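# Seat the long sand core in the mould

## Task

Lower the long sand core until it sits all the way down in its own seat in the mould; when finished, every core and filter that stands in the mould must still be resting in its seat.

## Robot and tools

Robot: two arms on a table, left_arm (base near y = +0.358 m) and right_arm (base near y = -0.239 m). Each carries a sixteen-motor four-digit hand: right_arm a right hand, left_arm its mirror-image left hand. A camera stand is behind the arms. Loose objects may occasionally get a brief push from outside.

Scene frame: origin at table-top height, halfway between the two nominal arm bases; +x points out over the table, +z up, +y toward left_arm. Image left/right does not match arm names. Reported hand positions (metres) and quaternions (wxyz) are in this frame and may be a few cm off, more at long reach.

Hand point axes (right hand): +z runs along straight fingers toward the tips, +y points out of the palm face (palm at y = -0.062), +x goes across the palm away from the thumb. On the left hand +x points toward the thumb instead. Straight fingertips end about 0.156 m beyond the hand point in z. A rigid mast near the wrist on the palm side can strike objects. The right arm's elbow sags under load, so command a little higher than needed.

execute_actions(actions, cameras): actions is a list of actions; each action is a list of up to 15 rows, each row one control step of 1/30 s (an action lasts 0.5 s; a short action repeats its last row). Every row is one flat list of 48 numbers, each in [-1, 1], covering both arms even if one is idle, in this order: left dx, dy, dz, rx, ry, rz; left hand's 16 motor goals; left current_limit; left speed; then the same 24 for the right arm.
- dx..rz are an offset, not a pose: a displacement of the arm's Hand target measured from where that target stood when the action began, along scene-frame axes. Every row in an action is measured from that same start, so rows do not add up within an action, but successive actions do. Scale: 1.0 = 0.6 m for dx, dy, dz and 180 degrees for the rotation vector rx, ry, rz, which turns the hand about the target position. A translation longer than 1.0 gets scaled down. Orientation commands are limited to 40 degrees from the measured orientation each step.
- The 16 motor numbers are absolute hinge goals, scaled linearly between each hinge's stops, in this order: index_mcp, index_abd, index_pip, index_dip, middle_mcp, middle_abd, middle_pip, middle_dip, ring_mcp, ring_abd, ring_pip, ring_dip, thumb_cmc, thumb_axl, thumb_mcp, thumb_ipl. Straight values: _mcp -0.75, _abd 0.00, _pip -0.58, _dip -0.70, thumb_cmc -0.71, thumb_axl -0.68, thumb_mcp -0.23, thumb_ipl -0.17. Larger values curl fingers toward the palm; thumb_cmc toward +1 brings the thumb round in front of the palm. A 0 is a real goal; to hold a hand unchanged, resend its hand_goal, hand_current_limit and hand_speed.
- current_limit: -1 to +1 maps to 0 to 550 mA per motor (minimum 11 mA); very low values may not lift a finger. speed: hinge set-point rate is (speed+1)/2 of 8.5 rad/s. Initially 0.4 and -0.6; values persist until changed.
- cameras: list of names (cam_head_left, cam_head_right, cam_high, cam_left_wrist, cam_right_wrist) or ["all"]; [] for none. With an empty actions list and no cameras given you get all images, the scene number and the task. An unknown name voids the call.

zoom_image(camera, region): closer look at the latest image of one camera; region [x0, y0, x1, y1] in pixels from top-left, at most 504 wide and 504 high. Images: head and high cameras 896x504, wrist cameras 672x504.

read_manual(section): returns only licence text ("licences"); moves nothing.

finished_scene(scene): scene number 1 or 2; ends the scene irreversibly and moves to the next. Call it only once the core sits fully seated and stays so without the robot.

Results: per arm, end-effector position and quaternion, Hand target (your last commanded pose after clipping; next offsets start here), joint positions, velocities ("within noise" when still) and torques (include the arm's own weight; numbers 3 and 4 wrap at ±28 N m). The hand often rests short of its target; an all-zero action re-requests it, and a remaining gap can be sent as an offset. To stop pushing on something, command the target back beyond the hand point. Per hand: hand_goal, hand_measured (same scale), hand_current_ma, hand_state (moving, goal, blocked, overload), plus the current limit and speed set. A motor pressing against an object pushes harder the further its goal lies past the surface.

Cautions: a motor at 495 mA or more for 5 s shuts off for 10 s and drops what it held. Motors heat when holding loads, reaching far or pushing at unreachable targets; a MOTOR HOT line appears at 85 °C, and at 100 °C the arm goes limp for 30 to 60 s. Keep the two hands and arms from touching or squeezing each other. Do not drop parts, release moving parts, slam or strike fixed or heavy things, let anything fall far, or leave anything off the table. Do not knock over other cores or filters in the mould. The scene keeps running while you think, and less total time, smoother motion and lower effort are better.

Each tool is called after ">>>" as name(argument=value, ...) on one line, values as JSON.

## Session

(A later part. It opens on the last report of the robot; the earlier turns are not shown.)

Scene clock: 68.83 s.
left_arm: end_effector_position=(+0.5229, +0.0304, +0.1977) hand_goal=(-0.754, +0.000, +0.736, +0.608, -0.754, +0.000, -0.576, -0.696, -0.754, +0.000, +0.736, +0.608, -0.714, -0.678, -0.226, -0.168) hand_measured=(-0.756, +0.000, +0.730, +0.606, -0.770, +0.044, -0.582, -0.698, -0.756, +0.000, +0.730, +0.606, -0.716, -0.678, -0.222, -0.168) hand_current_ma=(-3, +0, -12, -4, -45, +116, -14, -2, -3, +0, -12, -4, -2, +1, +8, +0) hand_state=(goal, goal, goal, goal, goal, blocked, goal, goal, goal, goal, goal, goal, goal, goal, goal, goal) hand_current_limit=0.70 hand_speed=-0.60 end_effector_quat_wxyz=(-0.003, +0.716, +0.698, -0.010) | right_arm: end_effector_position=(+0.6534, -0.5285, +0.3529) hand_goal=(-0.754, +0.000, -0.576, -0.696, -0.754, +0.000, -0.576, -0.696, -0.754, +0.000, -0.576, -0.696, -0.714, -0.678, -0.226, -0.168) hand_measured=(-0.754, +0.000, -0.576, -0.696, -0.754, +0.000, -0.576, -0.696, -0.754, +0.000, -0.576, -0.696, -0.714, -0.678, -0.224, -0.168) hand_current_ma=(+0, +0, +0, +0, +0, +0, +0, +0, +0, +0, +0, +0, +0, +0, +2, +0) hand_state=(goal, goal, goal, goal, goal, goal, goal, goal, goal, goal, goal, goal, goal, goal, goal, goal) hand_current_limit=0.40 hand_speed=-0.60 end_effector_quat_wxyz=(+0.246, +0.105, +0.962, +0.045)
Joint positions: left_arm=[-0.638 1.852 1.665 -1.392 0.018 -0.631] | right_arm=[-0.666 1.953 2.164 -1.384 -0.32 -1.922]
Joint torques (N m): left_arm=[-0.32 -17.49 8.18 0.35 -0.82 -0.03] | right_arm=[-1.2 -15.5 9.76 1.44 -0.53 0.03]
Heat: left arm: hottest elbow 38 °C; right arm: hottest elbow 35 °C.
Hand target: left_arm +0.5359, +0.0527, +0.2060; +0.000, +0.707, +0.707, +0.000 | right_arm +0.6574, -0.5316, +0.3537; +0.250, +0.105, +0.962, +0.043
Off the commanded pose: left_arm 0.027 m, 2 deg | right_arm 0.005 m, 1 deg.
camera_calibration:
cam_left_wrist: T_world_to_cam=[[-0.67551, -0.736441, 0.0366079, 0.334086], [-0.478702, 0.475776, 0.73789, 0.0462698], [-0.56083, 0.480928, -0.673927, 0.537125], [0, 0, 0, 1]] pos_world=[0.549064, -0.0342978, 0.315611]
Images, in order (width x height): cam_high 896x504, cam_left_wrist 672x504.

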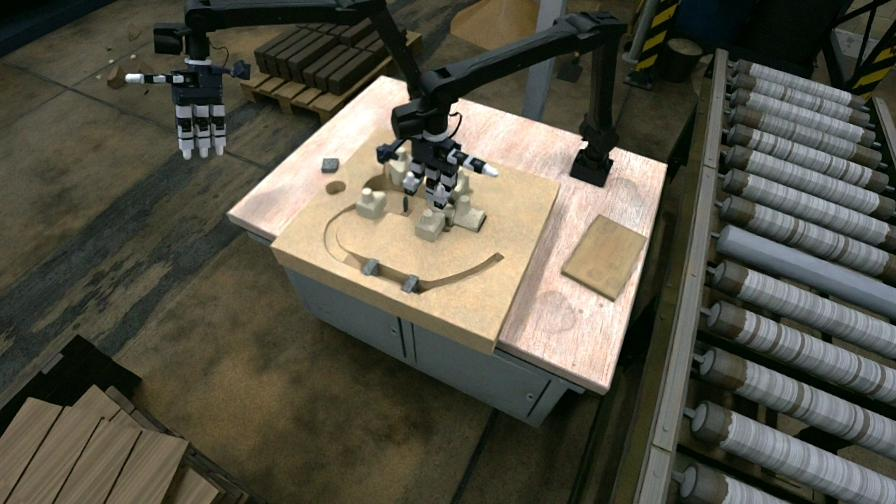

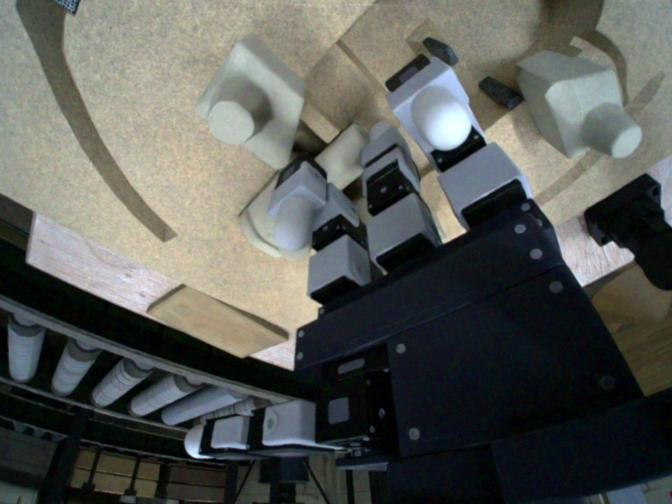

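>>> execute_actions(actions=[[[0.0,-0.06,0.01,0,0,0,-0.754,0,0.737,0.609,-0.754,0,-0.576,-0.696,-0.754,0,0.737,0.609,-0.714,-0.678,-0.226,-0.168,0.7,-0.6,0,0,0,0,0,0,-0.754,0,-0.576,-0.696,-0.754,0,-0.576,-0.696,-0.754,0,-0.576,-0.696,-0.714,-0.678,-0.226,-0.168,0.4,-0.6]]])

>>> execute_actions(actions=[[[0.0,0.05,-0.01,0,0,0,-0.754,0,0.737,0.609,-0.754,0,-0.576,-0.696,-0.754,0,0.737,0.609,-0.714,-0.678,-0.226,-0.168,0.7,-0.6,0,0,0,0,0,0,-0.754,0,-0.576,-0.696,-0.754,0,-0.576,-0.696,-0.754,0,-0.576,-0.696,-0.714,-0.678,-0.226,-0.168,0.4,-0.6]]], cameras=["cam_left_wrist","cam_high"])

>>> zoom_image(camera="cam_left_wrist", region=[280, 60, 420, 200])

Scene clock: 74.93 s.
left_arm: end_effector_position=(+0.5224, +0.0275, +0.1980) hand_goal=(-0.754, +0.000, +0.736, +0.608, -0.754, +0.000, -0.576, -0.696, -0.754, +0.000, +0.736, +0.608, -0.714, -0.678, -0.226, -0.168) hand_measured=(-0.756, +0.000, +0.730, +0.606, -0.760, +0.036, -0.580, -0.698, -0.756, +0.000, +0.730, +0.606, -0.716, -0.678, -0.222, -0.168) hand_current_ma=(-3, +0, -12, -4, -12, +93, -9, -2, -3, +0, -12, -4, -2, +1, +8, +0) hand_state=(goal, goal, goal, goal, goal, blocked, goal, goal, goal, goal, goal, goal, goal, goal, goal, goal) hand_current_limit=0.70 hand_speed=-0.60 end_effector_quat_wxyz=(-0.012, +0.710, +0.704, -0.007) | right_arm: end_effector_position=(+0.6534, -0.5285, +0.3529) hand_goal=(-0.754, +0.000, -0.576, -0.696, -0.754, +0.000, -0.576, -0.696, -0.754, +0.000, -0.576, -0.696, -0.714, -0.678, -0.226, -0.168) hand_measured=(-0.754, +0.000, -0.576, -0.696, -0.754, +0.000, -0.576, -0.696, -0.754, +0.000, -0.576, -0.696, -0.714, -0.678, -0.224, -0.168) hand_current_ma=(+0, +0, +0, +0, +0, +0, +0, +0, +0, +0, +0, +0, +0, +0, +2, +0) hand_state=(goal, goal, goal, goal, goal, goal, goal, goal, goal, goal, goal, goal, goal, goal, goal, goal) hand_current_limit=0.40 hand_speed=-0.60 end_effector_quat_wxyz=(+0.246, +0.105, +0.962, +0.045)
Joint positions: left_arm=[-0.646 1.871 1.694 -1.42 0.011 -0.655] | right_arm=[-0.666 1.953 2.164 -1.384 -0.32 -1.922]
Joint torques (N m): left_arm=[-2.55 -15.09 12.9 -0.03 -0.5 -0.27] | right_arm=[-1.55 -15.09 9.66 1.68 -0.55 0.03]
Heat: left arm: hottest elbow 38 °C; right arm: hottest elbow 35 °C.
Hand target: left_arm +0.5359, +0.0165, +0.2122; +0.000, +0.707, +0.707, +0.000 | right_arm +0.6574, -0.5316, +0.3537; +0.250, +0.105, +0.962, +0.043
Off the commanded pose: left_arm 0.022 m, 2 deg | right_arm 0.005 m, 1 deg.

Scene clock: 75.63 s.
left_arm: end_effector_position=(+0.5265, +0.0278, +0.1984) hand_goal=(-0.754, +0.000, +0.736, +0.608, -0.754, +0.000, -0.576, -0.696, -0.754, +0.000, +0.736, +0.608, -0.714, -0.678, -0.226, -0.168) hand_measured=(-0.756, +0.000, +0.730, +0.606, -0.778, +0.036, -0.586, -0.700, -0.756, +0.000, +0.730, +0.606, -0.716, -0.678, -0.222, -0.168) hand_current_ma=(-3, +0, -12, -4, -67, +92, -23, -7, -3, +0, -12, -4, -2, +1, +8, +0) hand_state=(goal, goal, goal, goal, blocked, blocked, goal, goal, goal, goal, goal, goal, goal, goal, goal, goal) hand_current_limit=0.70 hand_speed=-0.60 end_effector_quat_wxyz=(-0.007, +0.713, +0.701, -0.007) | right_arm: end_effector_position=(+0.6534, -0.5285, +0.3529) hand_goal=(-0.754, +0.000, -0.576, -0.696, -0.754, +0.000, -0.576, -0.696, -0.754, +0.000, -0.576, -0.696, -0.714, -0.678, -0.226, -0.168) hand_measured=(-0.754, +0.000, -0.576, -0.696, -0.754, +0.000, -0.576, -0.696, -0.754, +0.000, -0.576, -0.696, -0.714, -0.678, -0.224, -0.168) hand_current_ma=(+0, +0, +0, +0, +0, +0, +0, +0, +0, +0, +0, +0, +0, +0, +2, +0) hand_state=(goal, goal, goal, goal, goal, goal, goal, goal, goal, goal, goal, goal, goal, goal, goal, goal) hand_current_limit=0.40 hand_speed=-0.60 end_effector_quat_wxyz=(+0.246, +0.105, +0.962, +0.045)
Joint positions: left_arm=[-0.64 1.871 1.694 -1.41 0.012 -0.641] | right_arm=[-0.666 1.953 2.164 -1.384 -0.32 -1.922]
Joint torques (N m): left_arm=[-0.38 -18.55 7.09 0.83 -0.57 -0.03] | right_arm=[-1.32 -14.97 9.7 1.7 -0.54 0.02]
Heat: left arm: hottest elbow 38 °C; right arm: hottest elbow 35 °C.
Hand target: left_arm +0.5359, +0.0465, +0.2061; +0.000, +0.707, +0.707, +0.000 | right_arm +0.6574, -0.5316, +0.3537; +0.250, +0.105, +0.962, +0.043
Off the commanded pose: left_arm 0.022 m, 2 deg | right_arm 0.005 m, 1 deg.
camera_calibration:
cam_left_wrist: T_world_to_cam=[[-0.669894, -0.741805, 0.031109, 0.332928], [-0.480019, 0.46469, 0.744073, 0.0484235], [-0.566413, 0.483517, -0.667374, 0.54238], [0, 0, 0, 1]] pos_world=[0.553481, -0.0377845, 0.315582]
Images, in order (width x height): cam_high 896x504, cam_left_wrist 672x504.

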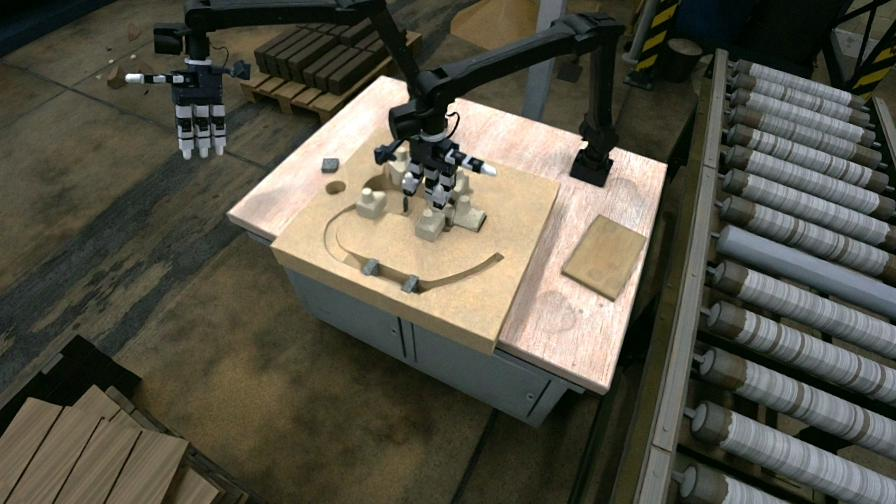

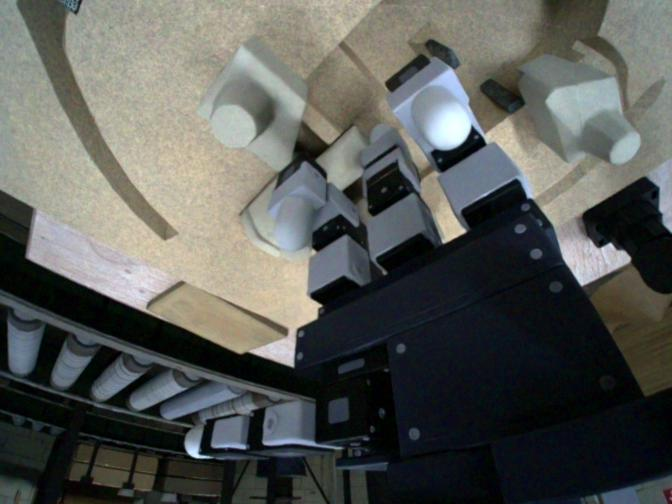

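Scaled by 3.600 from the camera's 672x504 image, which has a finer 960x720 frame.

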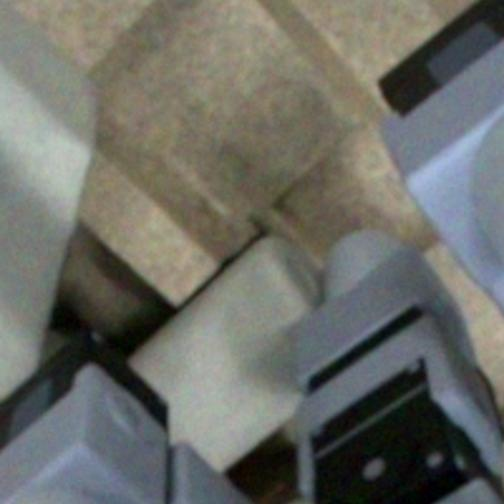

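>>> execute_actions(actions=[[[-0.01,-0.08,0.01,0,0,0,-0.754,0,0.737,0.609,-0.754,0,-0.576,-0.696,-0.754,0,0.737,0.609,-0.714,-0.678,-0.226,-0.168,0.7,-0.6,0,0,0,0,0,0,-0.754,0,-0.576,-0.696,-0.754,0,-0.576,-0.696,-0.754,0,-0.576,-0.696,-0.714,-0.678,-0.226,-0.168,0.4,-0.6]]])

>>> execute_actions(actions=[[[0.0,0.05,-0.01,0,0,0,-0.754,0,0.737,0.609,-0.754,0,-0.576,-0.696,-0.754,0,0.737,0.609,-0.714,-0.678,-0.226,-0.168,0.7,-0.6,0,0,0,0,0,0,-0.754,0,-0.576,-0.696,-0.754,0,-0.576,-0.696,-0.754,0,-0.576,-0.696,-0.714,-0.678,-0.226,-0.168,0.4,-0.6]]], cameras=["cam_left_wrist","cam_high"])

>>> zoom_image(camera="cam_left_wrist", region=[280, 60, 420, 200])

Scene clock: 83.07 s.
left_arm: end_effector_position=(+0.5178, +0.0132, +0.2005) hand_goal=(-0.754, +0.000, +0.736, +0.608, -0.754, +0.000, -0.576, -0.696, -0.754, +0.000, +0.736, +0.608, -0.714, -0.678, -0.226, -0.168) hand_measured=(-0.756, +0.000, +0.730, +0.606, -0.756, +0.002, -0.578, -0.698, -0.756, +0.000, +0.730, +0.606, -0.716, -0.678, -0.222, -0.168) hand_current_ma=(-3, +0, -12, -4, -2, +4, -3, -5, -3, +0, -12, -4, -2, +1, +8, +0) hand_state=(goal, goal, goal, goal, goal, goal, goal, goal, goal, goal, goal, goal, goal, goal, goal, goal) hand_current_limit=0.70 hand_speed=-0.60 end_effector_quat_wxyz=(-0.013, +0.709, +0.705, -0.003) | right_arm: end_effector_position=(+0.6534, -0.5285, +0.3529) hand_goal=(-0.754, +0.000, -0.576, -0.696, -0.754, +0.000, -0.576, -0.696, -0.754, +0.000, -0.576, -0.696, -0.714, -0.678, -0.226, -0.168) hand_measured=(-0.754, +0.000, -0.576, -0.696, -0.754, +0.000, -0.576, -0.696, -0.754, +0.000, -0.576, -0.696, -0.714, -0.678, -0.224, -0.168) hand_current_ma=(+0, +0, +0, +0, +0, +0, +0, +0, +0, +0, +0, +0, +0, +0, +2, +0) hand_state=(goal, goal, goal, goal, goal, goal, goal, goal, goal, goal, goal, goal, goal, goal, goal, goal) hand_current_limit=0.40 hand_speed=-0.60 end_effector_quat_wxyz=(+0.246, +0.105, +0.962, +0.045)
Joint positions: left_arm=[-0.673 1.885 1.721 -1.434 0.004 -0.686] | right_arm=[-0.666 1.953 2.164 -1.384 -0.32 -1.922]
Joint torques (N m): left_arm=[-2.84 -15.27 12.86 0.05 -0.21 -0.25] | right_arm=[-2.02 -15.09 9.87 1.57 -0.5 -0.02]
Heat: left arm: hottest elbow 38 °C; right arm: hottest elbow 36 °C.
Hand target: left_arm +0.5299, -0.0014, +0.2119; +0.000, +0.707, +0.707, +0.000 | right_arm +0.6574, -0.5316, +0.3537; +0.250, +0.105, +0.962, +0.043
Off the commanded pose: left_arm 0.022 m, 2 deg | right_arm 0.005 m, 1 deg.

Scene clock: 83.77 s.
left_arm: end_effector_position=(+0.5278, +0.0238, +0.1986) hand_goal=(-0.754, +0.000, +0.736, +0.608, -0.754, +0.000, -0.576, -0.696, -0.754, +0.000, +0.736, +0.608, -0.714, -0.678, -0.226, -0.168) hand_measured=(-0.756, +0.000, +0.730, +0.606, -0.756, +0.004, -0.578, -0.698, -0.756, +0.000, +0.730, +0.606, -0.716, -0.678, -0.222, -0.168) hand_current_ma=(-3, +0, -12, -4, -2, +7, -3, -5, -3, +0, -12, -4, -2, +1, +8, +0) hand_state=(goal, goal, goal, goal, goal, goal, goal, goal, goal, goal, goal, goal, goal, goal, goal, goal) hand_current_limit=0.70 hand_speed=-0.60 end_effector_quat_wxyz=(-0.009, +0.705, +0.709, -0.002) | right_arm: end_effector_position=(+0.6534, -0.5285, +0.3529) hand_goal=(-0.754, +0.000, -0.576, -0.696, -0.754, +0.000, -0.576, -0.696, -0.754, +0.000, -0.576, -0.696, -0.714, -0.678, -0.226, -0.168) hand_measured=(-0.754, +0.000, -0.576, -0.696, -0.754, +0.000, -0.576, -0.696, -0.754, +0.000, -0.576, -0.696, -0.714, -0.678, -0.224, -0.168) hand_current_ma=(+0, +0, +0, +0, +0, +0, +0, +0, +0, +0, +0, +0, +0, +0, +2, +0) hand_state=(goal, goal, goal, goal, goal, goal, goal, goal, goal, goal, goal, goal, goal, goal, goal, goal) hand_current_limit=0.40 hand_speed=-0.60 end_effector_quat_wxyz=(+0.246, +0.105, +0.962, +0.045)
Joint positions: left_arm=[-0.649 1.885 1.715 -1.418 0.002 -0.672] | right_arm=[-0.666 1.953 2.164 -1.384 -0.32 -1.922]
Joint torques (N m): left_arm=[-2.02 -18.37 7.35 0.83 -0.21 -0.05] | right_arm=[-1.67 -14.92 9.78 1.55 -0.54 0]
Heat: left arm: hottest elbow 38 °C; right arm: hottest elbow 36 °C.
Hand target: left_arm +0.5300, +0.0286, +0.2061; +0.000, +0.707, +0.707, +0.000 | right_arm +0.6574, -0.5316, +0.3537; +0.250, +0.105, +0.962, +0.043
Off the commanded pose: left_arm 0.009 m, 1 deg | right_arm 0.005 m, 1 deg.
camera_calibration:
cam_left_wrist: T_world_to_cam=[[-0.653865, -0.756326, 0.0207928, 0.324802], [-0.493401, 0.447071, 0.746112, 0.0578023], [-0.5736, 0.477597, -0.665495, 0.548693], [0, 0, 0, 1]] pos_world=[0.555626, -0.0422397, 0.315272]
Images, in order (width x height): cam_high 896x504, cam_left_wrist 672x504.

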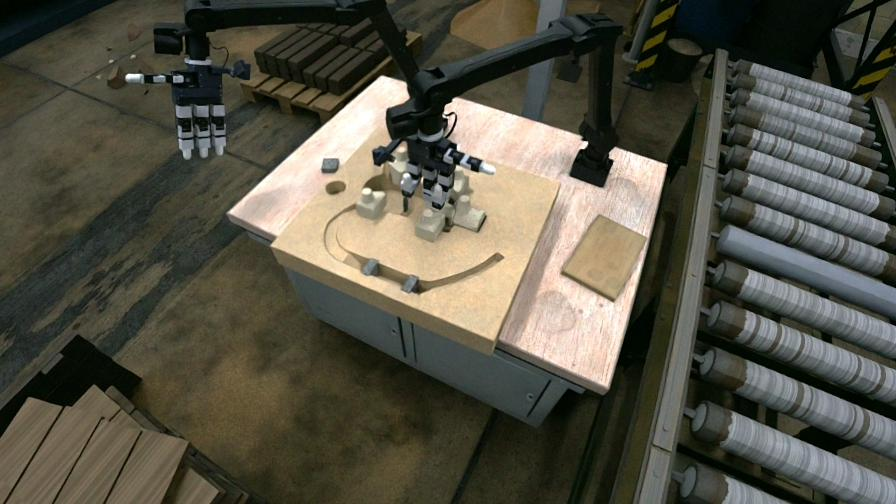

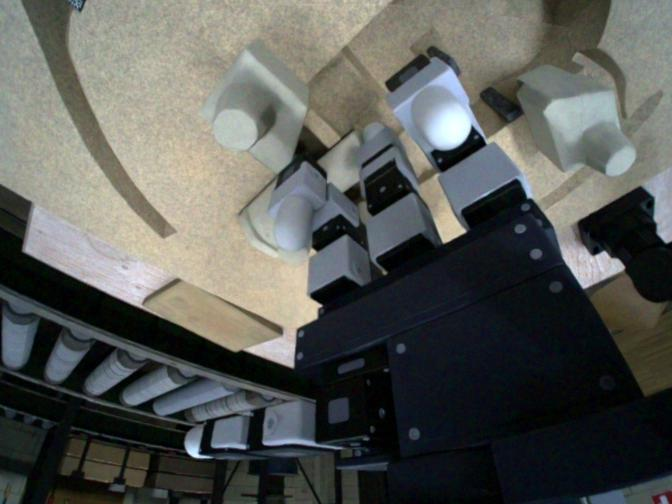

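Scaled by 3.600 from the camera's 672x504 image, which has a finer 960x720 frame.

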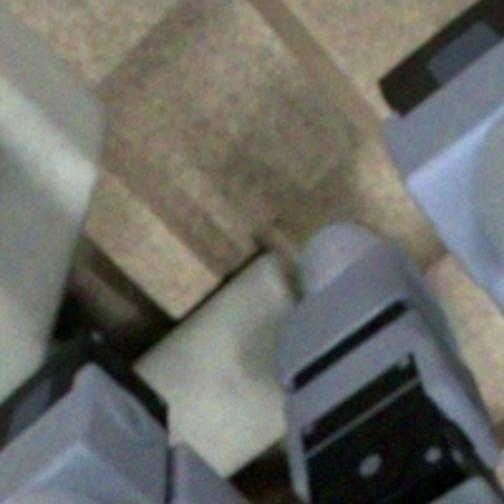

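>>> execute_actions(actions=[[[0,0.025,0,0,0,0,-0.754,0,0.737,0.609,-0.754,0,-0.576,-0.696,-0.754,0,0.737,0.609,-0.714,-0.678,-0.226,-0.168,0.7,-0.6,0,0,0,0,0,0,-0.754,0,-0.576,-0.696,-0.754,0,-0.576,-0.696,-0.754,0,-0.576,-0.696,-0.714,-0.678,-0.226,-0.168,0.4,-0.6]]], cameras=["cam_high","cam_left_wrist"])

>>> zoom_image(camera="cam_high", region=[425, 180, 495, 250])

>>> zoom_image(camera="cam_left_wrist", region=[250, 200, 500, 450])

Scene clock: 98.67 s.
left_arm: end_effector_position=(+0.5263, +0.0281, +0.1977) hand_goal=(-0.754, +0.000, +0.736, +0.608, -0.754, +0.000, -0.576, -0.696, -0.754, +0.000, +0.736, +0.608, -0.714, -0.678, -0.226, -0.168) hand_measured=(-0.756, +0.000, +0.730, +0.606, -0.752, +0.022, -0.576, -0.698, -0.756, +0.000, +0.730, +0.606, -0.716, -0.678, -0.222, -0.168) hand_current_ma=(-3, +0, -12, -4, +4, +51, +0, -3, -3, +0, -12, -4, -2, +1, +8, +0) hand_state=(goal, goal, goal, goal, goal, blocked, goal, goal, goal, goal, goal, goal, goal, goal, goal, goal) hand_current_limit=0.70 hand_speed=-0.60 end_effector_quat_wxyz=(-0.005, +0.711, +0.703, -0.003) | right_arm: end_effector_position=(+0.6534, -0.5285, +0.3529) hand_goal=(-0.754, +0.000, -0.576, -0.696, -0.754, +0.000, -0.576, -0.696, -0.754, +0.000, -0.576, -0.696, -0.714, -0.678, -0.226, -0.168) hand_measured=(-0.754, +0.000, -0.576, -0.696, -0.754, +0.000, -0.576, -0.696, -0.754, +0.000, -0.576, -0.696, -0.714, -0.678, -0.224, -0.168) hand_current_ma=(+0, +0, +0, +0, +0, +0, +0, +0, +0, +0, +0, +0, +0, +0, +2, +0) hand_state=(goal, goal, goal, goal, goal, goal, goal, goal, goal, goal, goal, goal, goal, goal, goal, goal) hand_current_limit=0.40 hand_speed=-0.60 end_effector_quat_wxyz=(+0.246, +0.105, +0.962, +0.045)
Joint positions: left_arm=[-0.643 1.867 1.684 -1.398 0.005 -0.649] | right_arm=[-0.666 1.953 2.164 -1.384 -0.32 -1.922]
Joint torques (N m): left_arm=[-1.03 -18.84 6.87 0.59 -0.3 -0.05] | right_arm=[-1.55 -15.62 9.89 1.65 -0.53 0.03]
Heat: left arm: hottest elbow 39 °C; right arm: hottest elbow 36 °C.
Hand target: left_arm +0.5299, +0.0436, +0.2060; +0.000, +0.707, +0.707, +0.000 | right_arm +0.6574, -0.5316, +0.3537; +0.250, +0.105, +0.962, +0.043
Off the commanded pose: left_arm 0.018 m, 1 deg | right_arm 0.005 m, 1 deg.
camera_calibration:
cam_left_wrist: T_world_to_cam=[[-0.665932, -0.74566, 0.0229165, 0.332686], [-0.489962, 0.460326, 0.740295, 0.054803], [-0.562558, 0.481758, -0.671891, 0.540554], [0, 0, 0, 1]] pos_world=[0.552491, -0.0375727, 0.314999]
Images, in order (width x height): cam_high 896x504, cam_left_wrist 672x504.

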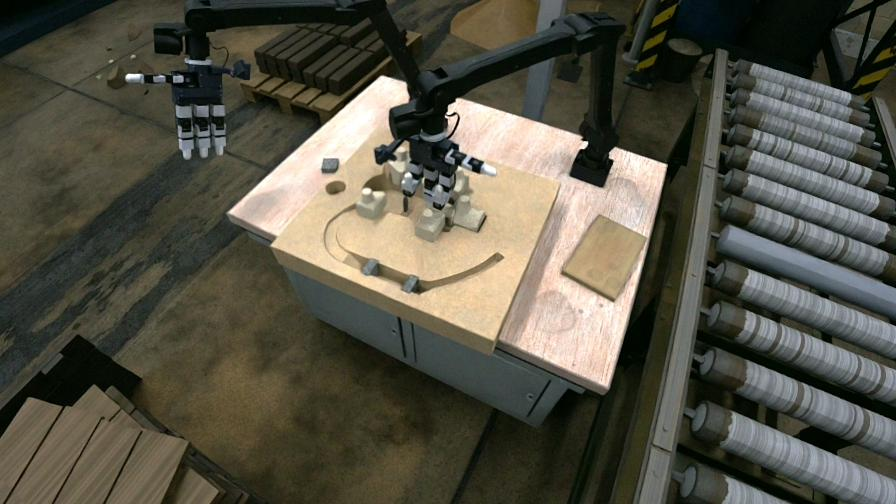

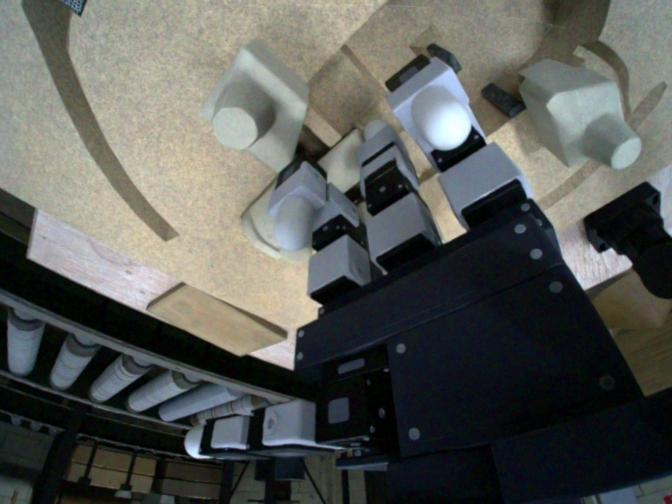

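Scaled by 7.200 from the camera's 896x504 image, which has a finer 1280x720 frame.

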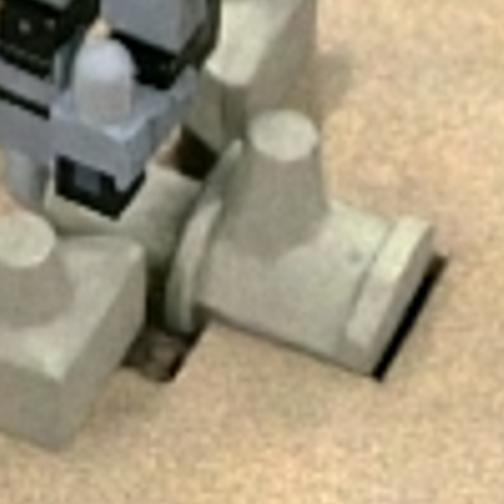

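Scaled by 2.016 from the camera's 672x504 image, which has a finer 960x720 frame.

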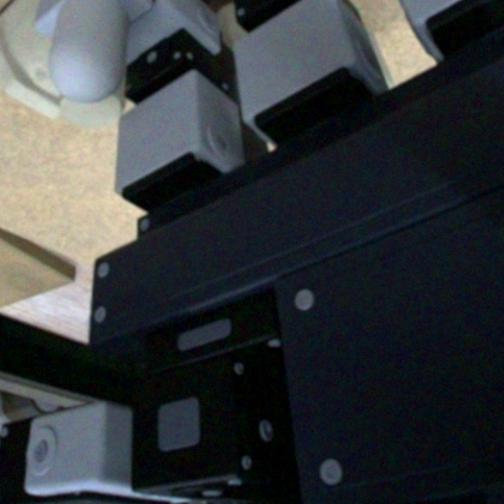

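Contact at y≈.028. Continue pushing.

>>> execute_actions(actions=[[[-0.001,0.022,0,0,0,0,-0.754,0,0.737,0.609,-0.754,0,-0.576,-0.696,-0.754,0,0.737,0.609,-0.714,-0.678,-0.226,-0.168,0.8,-0.6,0,0,0,0,0,0,-0.754,0,-0.576,-0.696,-0.754,0,-0.576,-0.696,-0.754,0,-0.576,-0.696,-0.714,-0.678,-0.226,-0.168,0.4,-0.6]]], cameras=["cam_high"])

>>> zoom_image(camera="cam_high", region=[425, 180, 495, 250])

>>> execute_actions(actions=[[[-0.001,0.022,0,0,0,0,-0.754,0,0.737,0.609,-0.754,0,-0.576,-0.696,-0.754,0,0.737,0.609,-0.714,-0.678,-0.226,-0.168,0.85,-0.6,0,0,0,0,0,0,-0.754,0,-0.576,-0.696,-0.754,0,-0.576,-0.696,-0.754,0,-0.576,-0.696,-0.714,-0.678,-0.226,-0.168,0.4,-0.6]]], cameras=["cam_high", "cam_head_left"])

>>> zoom_image(camera="cam_high", region=[425, 180, 495, 250])

>>> zoom_image(camera="cam_head_left", region=[375, 280, 445, 350])

Scene clock: 104.77 s.
left_arm: end_effector_position=(+0.5247, +0.0315, +0.1977) hand_goal=(-0.754, +0.000, +0.736, +0.608, -0.754, +0.000, -0.576, -0.696, -0.754, +0.000, +0.736, +0.608, -0.714, -0.678, -0.226, -0.168) hand_measured=(-0.756, +0.000, +0.730, +0.606, -0.746, +0.048, -0.574, -0.698, -0.756, +0.000, +0.730, +0.606, -0.716, -0.678, -0.222, -0.168) hand_current_ma=(-3, +0, -12, -4, +21, +127, +3, -3, -3, +0, -12, -4, -2, +1, +8, +0) hand_state=(goal, goal, goal, goal, goal, blocked, goal, goal, goal, goal, goal, goal, goal, goal, goal, goal) hand_current_limit=0.80 hand_speed=-0.60 end_effector_quat_wxyz=(+0.002, +0.716, +0.699, -0.007) | right_arm: end_effector_position=(+0.6534, -0.5285, +0.3529) hand_goal=(-0.754, +0.000, -0.576, -0.696, -0.754, +0.000, -0.576, -0.696, -0.754, +0.000, -0.576, -0.696, -0.714, -0.678, -0.226, -0.168) hand_measured=(-0.754, +0.000, -0.576, -0.696, -0.754, +0.000, -0.576, -0.696, -0.754, +0.000, -0.576, -0.696, -0.714, -0.678, -0.224, -0.168) hand_current_ma=(+0, +0, +0, +0, +0, +0, +0, +0, +0, +0, +0, +0, +0, +0, +2, +0) hand_state=(goal, goal, goal, goal, goal, goal, goal, goal, goal, goal, goal, goal, goal, goal, goal, goal) hand_current_limit=0.40 hand_speed=-0.60 end_effector_quat_wxyz=(+0.246, +0.105, +0.962, +0.045)
Joint positions: left_arm=[-0.635 1.848 1.657 -1.378 0.015 -0.629] | right_arm=[-0.666 1.953 2.164 -1.384 -0.32 -1.922]
Joint torques (N m): left_arm=[-0.38 -18.67 6.8 0.29 -0.67 -0.08] | right_arm=[-1.85 -14.45 9.77 1.54 -0.52 0.01]
Heat: left arm: hottest elbow 38 °C; right arm: hottest elbow 36 °C.
Hand target: left_arm +0.5293, +0.0569, +0.2059; +0.000, +0.707, +0.707, +0.000 | right_arm +0.6574, -0.5316, +0.3537; +0.250, +0.105, +0.962, +0.043
Off the commanded pose: left_arm 0.027 m, 2 deg | right_arm 0.005 m, 1 deg.
Images, in order (width x height): cam_high 896x504.

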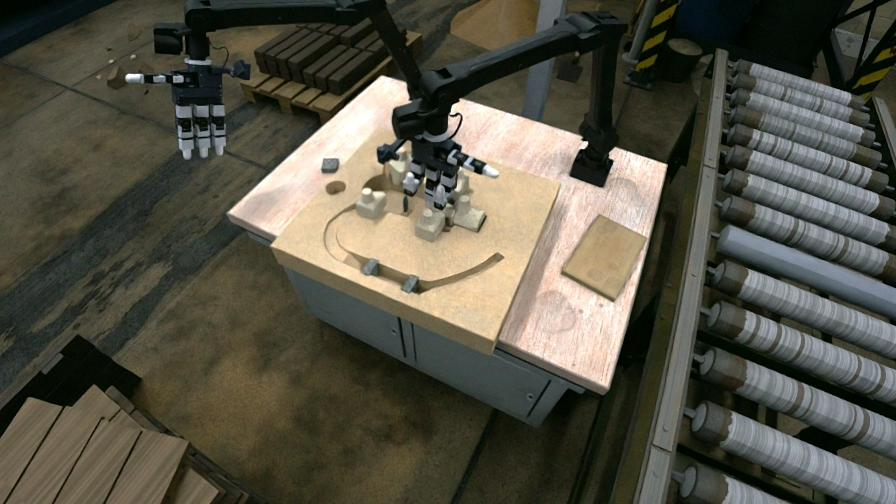

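Scaled by 7.200 from the camera's 896x504 image, which has a finer 1280x720 frame.

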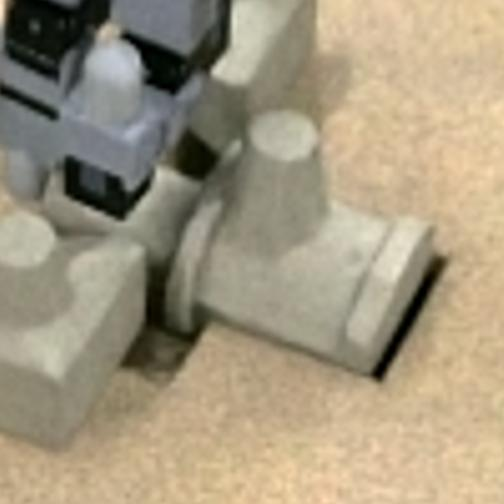

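Scene clock: 105.47 s.
left_arm: end_effector_position=(+0.5232, +0.0375, +0.2045) hand_goal=(-0.754, +0.000, +0.736, +0.608, -0.754, +0.000, -0.576, -0.696, -0.754, +0.000, +0.736, +0.608, -0.714, -0.678, -0.226, -0.168) hand_measured=(-0.756, +0.000, +0.730, +0.606, -0.742, +0.064, -0.572, -0.698, -0.756, +0.000, +0.730, +0.606, -0.716, -0.678, -0.222, -0.168) hand_current_ma=(-3, +0, -12, -4, +30, +185, +8, -2, -3, +0, -12, -4, -2, +1, +8, +0) hand_state=(goal, goal, goal, goal, goal, blocked, goal, goal, goal, goal, goal, goal, goal, goal, goal, goal) hand_current_limit=0.85 hand_speed=-0.60 end_effector_quat_wxyz=(+0.011, +0.719, +0.695, -0.010) | right_arm: end_effector_position=(+0.6534, -0.5285, +0.3529) hand_goal=(-0.754, +0.000, -0.576, -0.696, -0.754, +0.000, -0.576, -0.696, -0.754, +0.000, -0.576, -0.696, -0.714, -0.678, -0.226, -0.168) hand_measured=(-0.754, +0.000, -0.576, -0.696, -0.754, +0.000, -0.576, -0.696, -0.754, +0.000, -0.576, -0.696, -0.714, -0.678, -0.224, -0.168) hand_current_ma=(+0, +0, +0, +0, +0, +0, +0, +0, +0, +0, +0, +0, +0, +0, +2, +0) hand_state=(goal, goal, goal, goal, goal, goal, goal, goal, goal, goal, goal, goal, goal, goal, goal, goal) hand_current_limit=0.40 hand_speed=-0.60 end_effector_quat_wxyz=(+0.246, +0.105, +0.962, +0.045)
Joint positions: left_arm=[-0.625 1.819 1.633 -1.365 0.023 -0.609] | right_arm=[-0.666 1.953 2.164 -1.384 -0.32 -1.922]
Joint torques (N m): left_arm=[0.38 -17.49 6.42 0.12 -0.91 -0.07] | right_arm=[-1.9 -15.27 9.74 1.68 -0.59 0.03]
Heat: left arm: hottest elbow 38 °C; right arm: hottest elbow 36 °C.
Hand target: left_arm +0.5286, +0.0701, +0.2059; +0.000, +0.707, +0.707, +0.000 | right_arm +0.6574, -0.5316, +0.3537; +0.250, +0.105, +0.962, +0.043
Off the commanded pose: left_arm 0.033 m, 3 deg | right_arm 0.005 m, 1 deg.
Images, in order (width x height): cam_head_left 896x504, cam_high 896x504.

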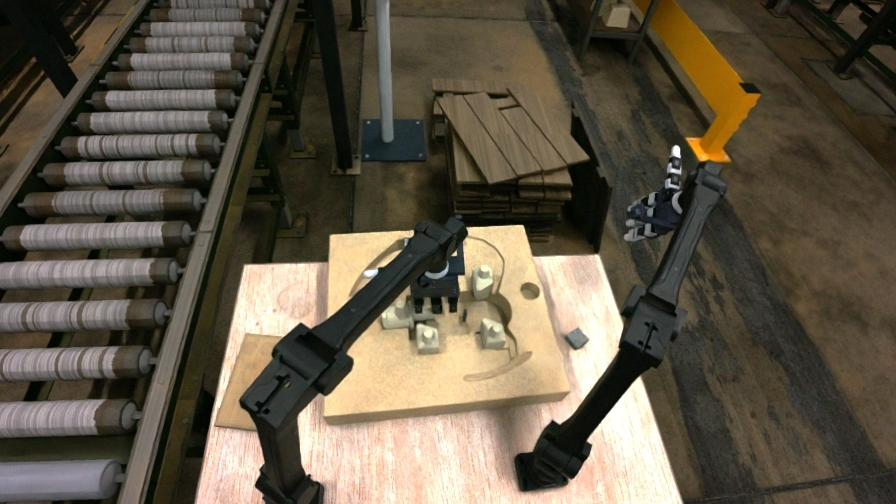

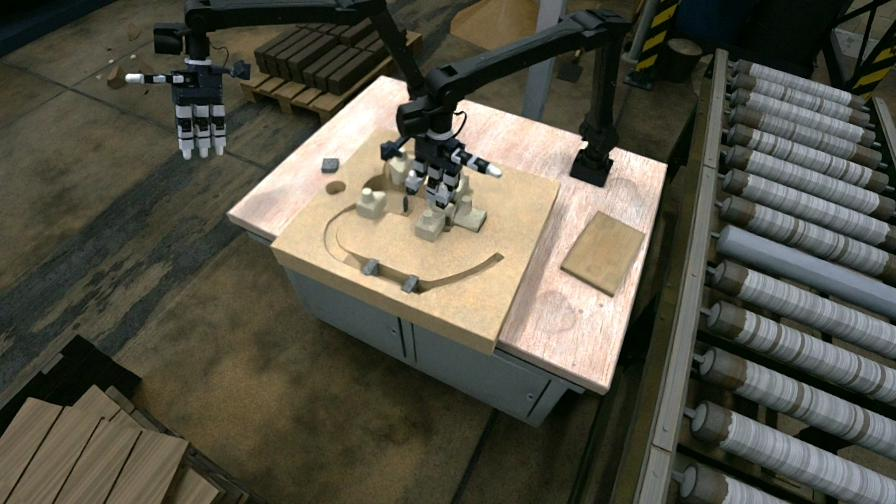

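Scaled by 7.200 from the camera's 896x504 image, which has a finer 1280x720 frame.

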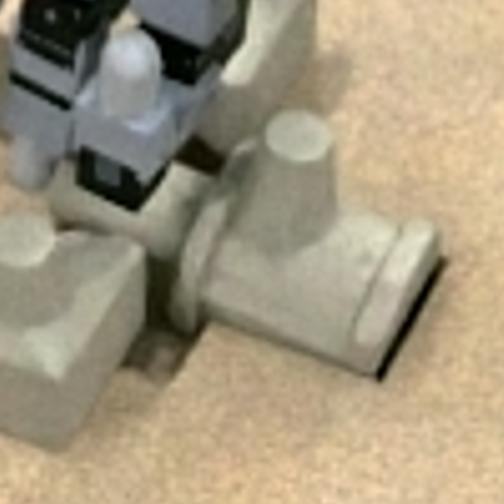

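Scaled by 7.200 from the camera's 896x504 image, which has a finer 1280x720 frame.

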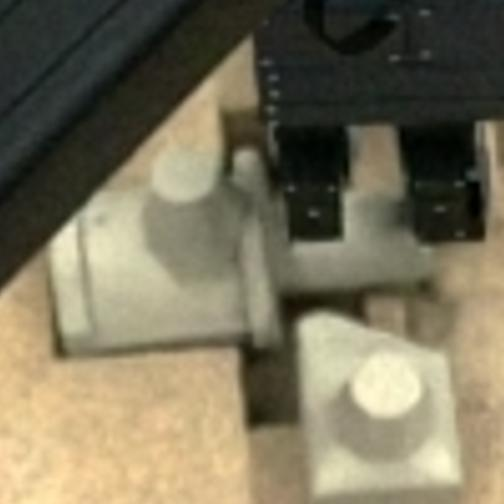

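>>> execute_actions(actions=[[[-0.001,0.012,-0.014,0,0,0,-0.754,0,0.737,0.609,-0.754,0,-0.576,-0.696,-0.754,0,0.737,0.609,-0.714,-0.678,-0.226,-0.168,0.85,-0.6,0,0,0,0,0,0,-0.754,0,-0.576,-0.696,-0.754,0,-0.576,-0.696,-0.754,0,-0.576,-0.696,-0.714,-0.678,-0.226,-0.168,0.4,-0.6]]], cameras=["cam_high", "cam_head_left"])

>>> zoom_image(camera="cam_high", region=[425, 180, 495, 250])

>>> zoom_image(camera="cam_head_left", region=[375, 280, 445, 350])

Scene clock: 112.07 s.
left_arm: end_effector_position=(+0.5225, +0.0371, +0.2000) hand_goal=(-0.754, +0.000, +0.736, +0.608, -0.754, +0.000, -0.576, -0.696, -0.754, +0.000, +0.736, +0.608, -0.714, -0.678, -0.226, -0.168) hand_measured=(-0.756, +0.000, +0.730, +0.606, -0.740, +0.078, -0.572, -0.698, -0.756, +0.000, +0.730, +0.606, -0.716, -0.678, -0.222, -0.168) hand_current_ma=(-3, +0, -12, -4, +35, +232, +8, -2, -3, +0, -12, -4, -2, +1, +8, +0) hand_state=(goal, goal, goal, goal, goal, blocked, goal, goal, goal, goal, goal, goal, goal, goal, goal, goal) hand_current_limit=0.85 hand_speed=-0.60 end_effector_quat_wxyz=(+0.018, +0.722, +0.691, -0.011) | right_arm: end_effector_position=(+0.6534, -0.5285, +0.3529) hand_goal=(-0.754, +0.000, -0.576, -0.696, -0.754, +0.000, -0.576, -0.696, -0.754, +0.000, -0.576, -0.696, -0.714, -0.678, -0.226, -0.168) hand_measured=(-0.754, +0.000, -0.576, -0.696, -0.754, +0.000, -0.576, -0.696, -0.754, +0.000, -0.576, -0.696, -0.714, -0.678, -0.224, -0.168) hand_current_ma=(+0, +0, +0, +0, +0, +0, +0, +0, +0, +0, +0, +0, +0, +0, +2, +0) hand_state=(goal, goal, goal, goal, goal, goal, goal, goal, goal, goal, goal, goal, goal, goal, goal, goal) hand_current_limit=0.40 hand_speed=-0.60 end_effector_quat_wxyz=(+0.246, +0.105, +0.962, +0.045)
Joint positions: left_arm=[-0.624 1.811 1.607 -1.334 0.028 -0.599] | right_arm=[-0.666 1.953 2.164 -1.384 -0.32 -1.922]
Joint torques (N m): left_arm=[1.2 -17.67 5.87 -0.09 -1.17 -0.09] | right_arm=[-1.85 -15.56 9.8 1.57 -0.53 0.02]
Heat: left arm: hottest elbow 37 °C; right arm: hottest elbow 37 °C.
Hand target: left_arm +0.5281, +0.0773, +0.1975; +0.000, +0.707, +0.707, +0.000 | right_arm +0.6574, -0.5316, +0.3537; +0.250, +0.105, +0.962, +0.043
Off the commanded pose: left_arm 0.041 m, 4 deg | right_arm 0.005 m, 1 deg.
Images, in order (width x height): cam_head_left 896x504, cam_high 896x504.

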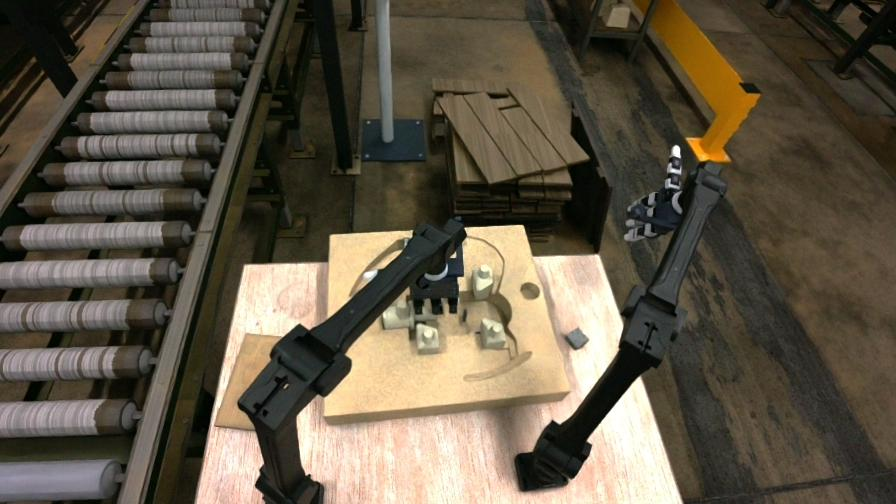

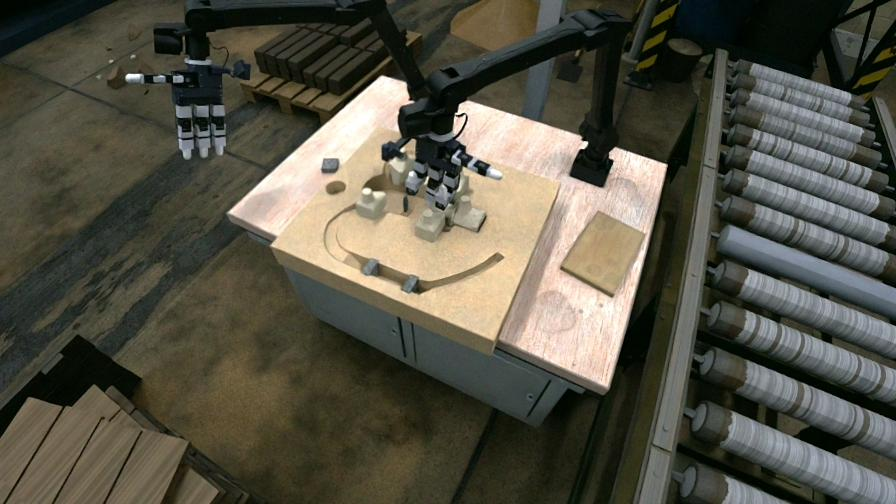

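Scaled by 7.200 from the camera's 896x504 image, which has a finer 1280x720 frame.

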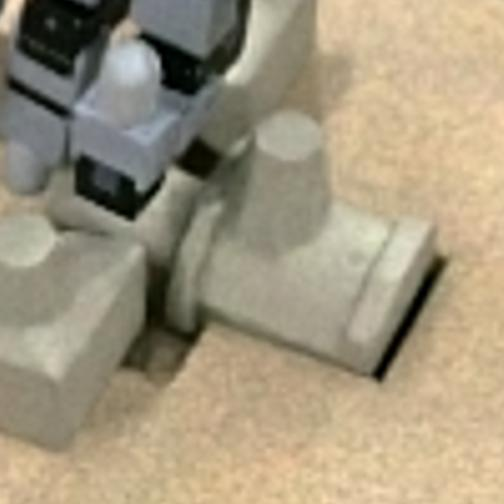

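Scaled by 7.200 from the camera's 896x504 image, which has a finer 1280x720 frame.

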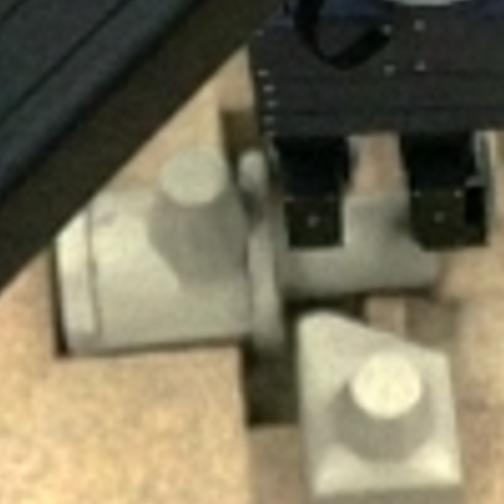

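>>> execute_actions(actions=[[[-0.001,0.02,0.01,0,0,0,-0.754,0,0.737,0.609,-0.754,0,-0.576,-0.696,-0.754,0,0.737,0.609,-0.714,-0.678,-0.226,-0.168,0.85,-0.6,0,0,0,0,0,0,-0.754,0,-0.576,-0.696,-0.754,0,-0.576,-0.696,-0.754,0,-0.576,-0.696,-0.714,-0.678,-0.226,-0.168,0.4,-0.6]]], cameras=["cam_high", "cam_head_left","cam_left_wrist"])

>>> zoom_image(camera="cam_high", region=[425, 180, 495, 250])

>>> zoom_image(camera="cam_head_left", region=[375, 280, 445, 350])

>>> zoom_image(camera="cam_left_wrist", region=[180, 50, 520, 304])

Scene clock: 117.63 s.
left_arm: end_effector_position=(+0.5231, +0.0458, +0.2127) hand_goal=(-0.754, +0.000, +0.736, +0.608, -0.754, +0.000, -0.576, -0.696, -0.754, +0.000, +0.736, +0.608, -0.714, -0.678, -0.226, -0.168) hand_measured=(-0.756, +0.000, +0.730, +0.606, -0.752, +0.088, -0.574, -0.698, -0.756, +0.000, +0.730, +0.606, -0.716, -0.678, -0.222, -0.168) hand_current_ma=(-3, +0, -12, -4, +5, +273, +2, -2, -3, +0, -12, -4, -2, +1, +8, +0) hand_state=(goal, goal, goal, goal, goal, blocked, goal, goal, goal, goal, goal, goal, goal, goal, goal, goal) hand_current_limit=0.85 hand_speed=-0.60 end_effector_quat_wxyz=(+0.028, +0.723, +0.690, -0.012) | right_arm: end_effector_position=(+0.6534, -0.5285, +0.3529) hand_goal=(-0.754, +0.000, -0.576, -0.696, -0.754, +0.000, -0.576, -0.696, -0.754, +0.000, -0.576, -0.696, -0.714, -0.678, -0.226, -0.168) hand_measured=(-0.754, +0.000, -0.576, -0.696, -0.754, +0.000, -0.576, -0.696, -0.754, +0.000, -0.576, -0.696, -0.714, -0.678, -0.224, -0.168) hand_current_ma=(+0, +0, +0, +0, +0, +0, +0, +0, +0, +0, +0, +0, +0, +0, +2, +0) hand_state=(goal, goal, goal, goal, goal, goal, goal, goal, goal, goal, goal, goal, goal, goal, goal, goal) hand_current_limit=0.40 hand_speed=-0.60 end_effector_quat_wxyz=(+0.246, +0.105, +0.962, +0.045)
Joint positions: left_arm=[-0.608 1.78 1.594 -1.334 0.034 -0.581] | right_arm=[-0.666 1.953 2.164 -1.384 -0.32 -1.922]
Joint torques (N m): left_arm=[1.08 -17.08 5.86 -0.42 -1.33 -0.1] | right_arm=[-1.44 -15.33 9.87 1.44 -0.53 0.06]
Heat: left arm: hottest elbow 37 °C; right arm: hottest elbow 37 °C.
Hand target: left_arm +0.5275, +0.0891, +0.2036; +0.000, +0.707, +0.707, +0.000 | right_arm +0.6574, -0.5316, +0.3537; +0.250, +0.105, +0.962, +0.043
Off the commanded pose: left_arm 0.045 m, 4 deg | right_arm 0.005 m, 1 deg.
camera_calibration:
cam_left_wrist: T_world_to_cam=[[-0.692405, -0.720155, 0.0441755, 0.3516], [-0.496748, 0.52022, 0.694703, 0.0444898], [-0.523275, 0.459072, -0.717939, 0.530603], [0, 0, 0, 1]] pos_world=[0.543201, -0.0135231, 0.334501]
Images, in order (width x height): cam_head_left 896x504, cam_high 896x504, cam_left_wrist 672x504.

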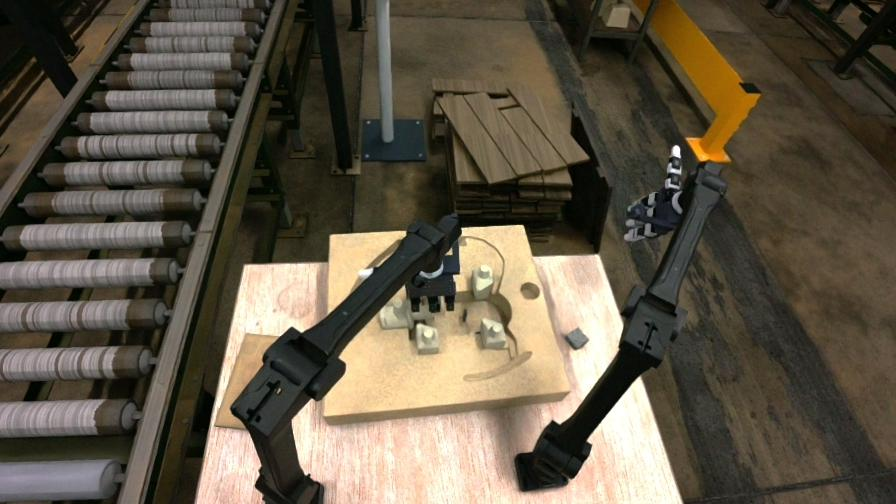

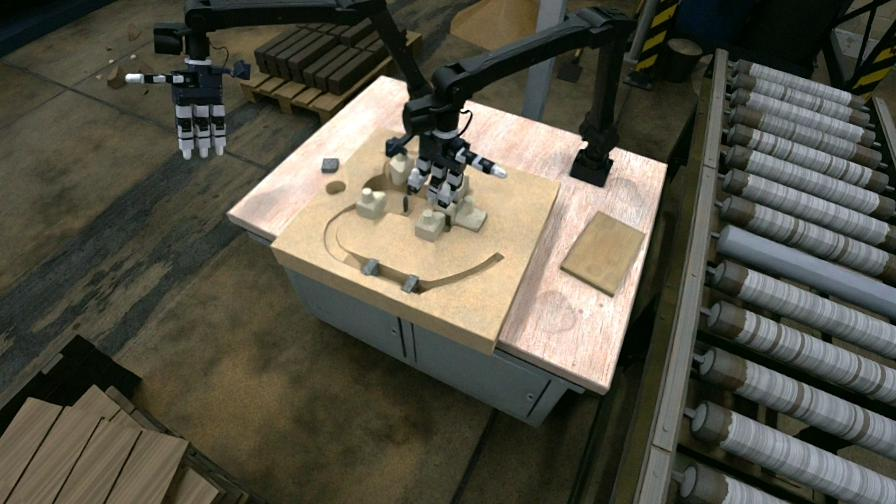

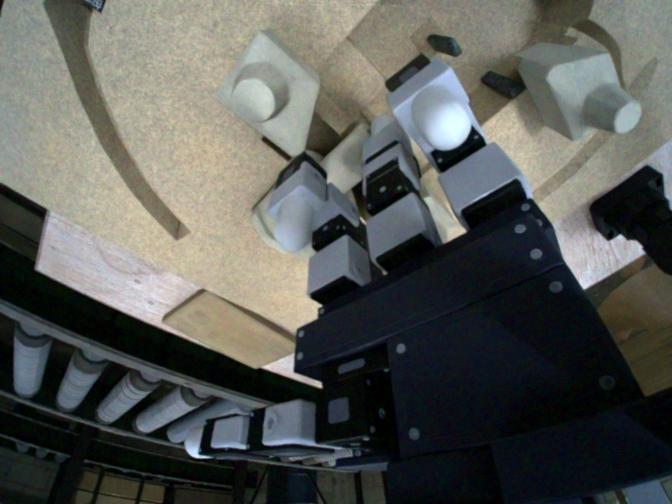

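Scaled by 7.200 from the camera's 896x504 image, which has a finer 1280x720 frame.

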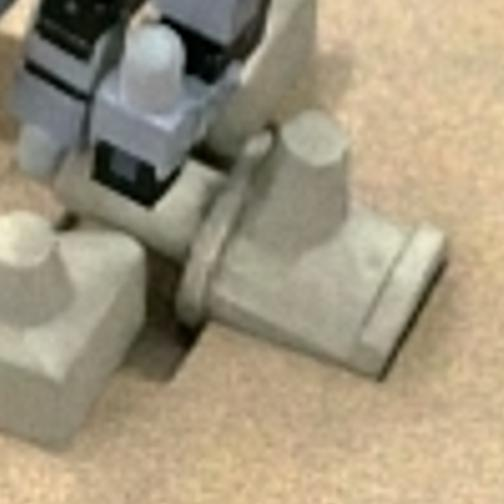

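Scaled by 7.200 from the camera's 896x504 image, which has a finer 1280x720 frame.

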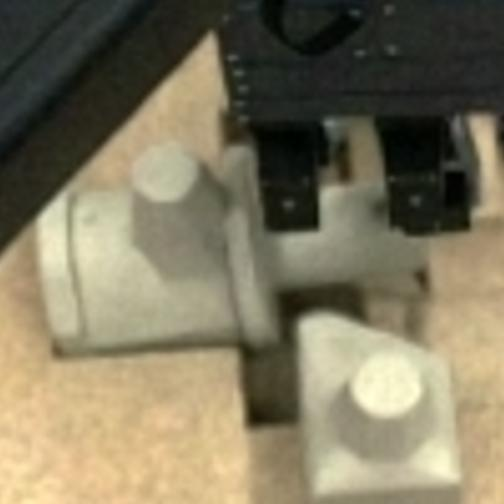

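Scaled by 1.482 from the camera's 672x504 image, which has a finer 960x720 frame.

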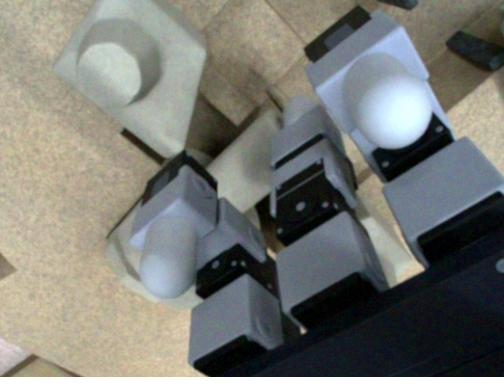

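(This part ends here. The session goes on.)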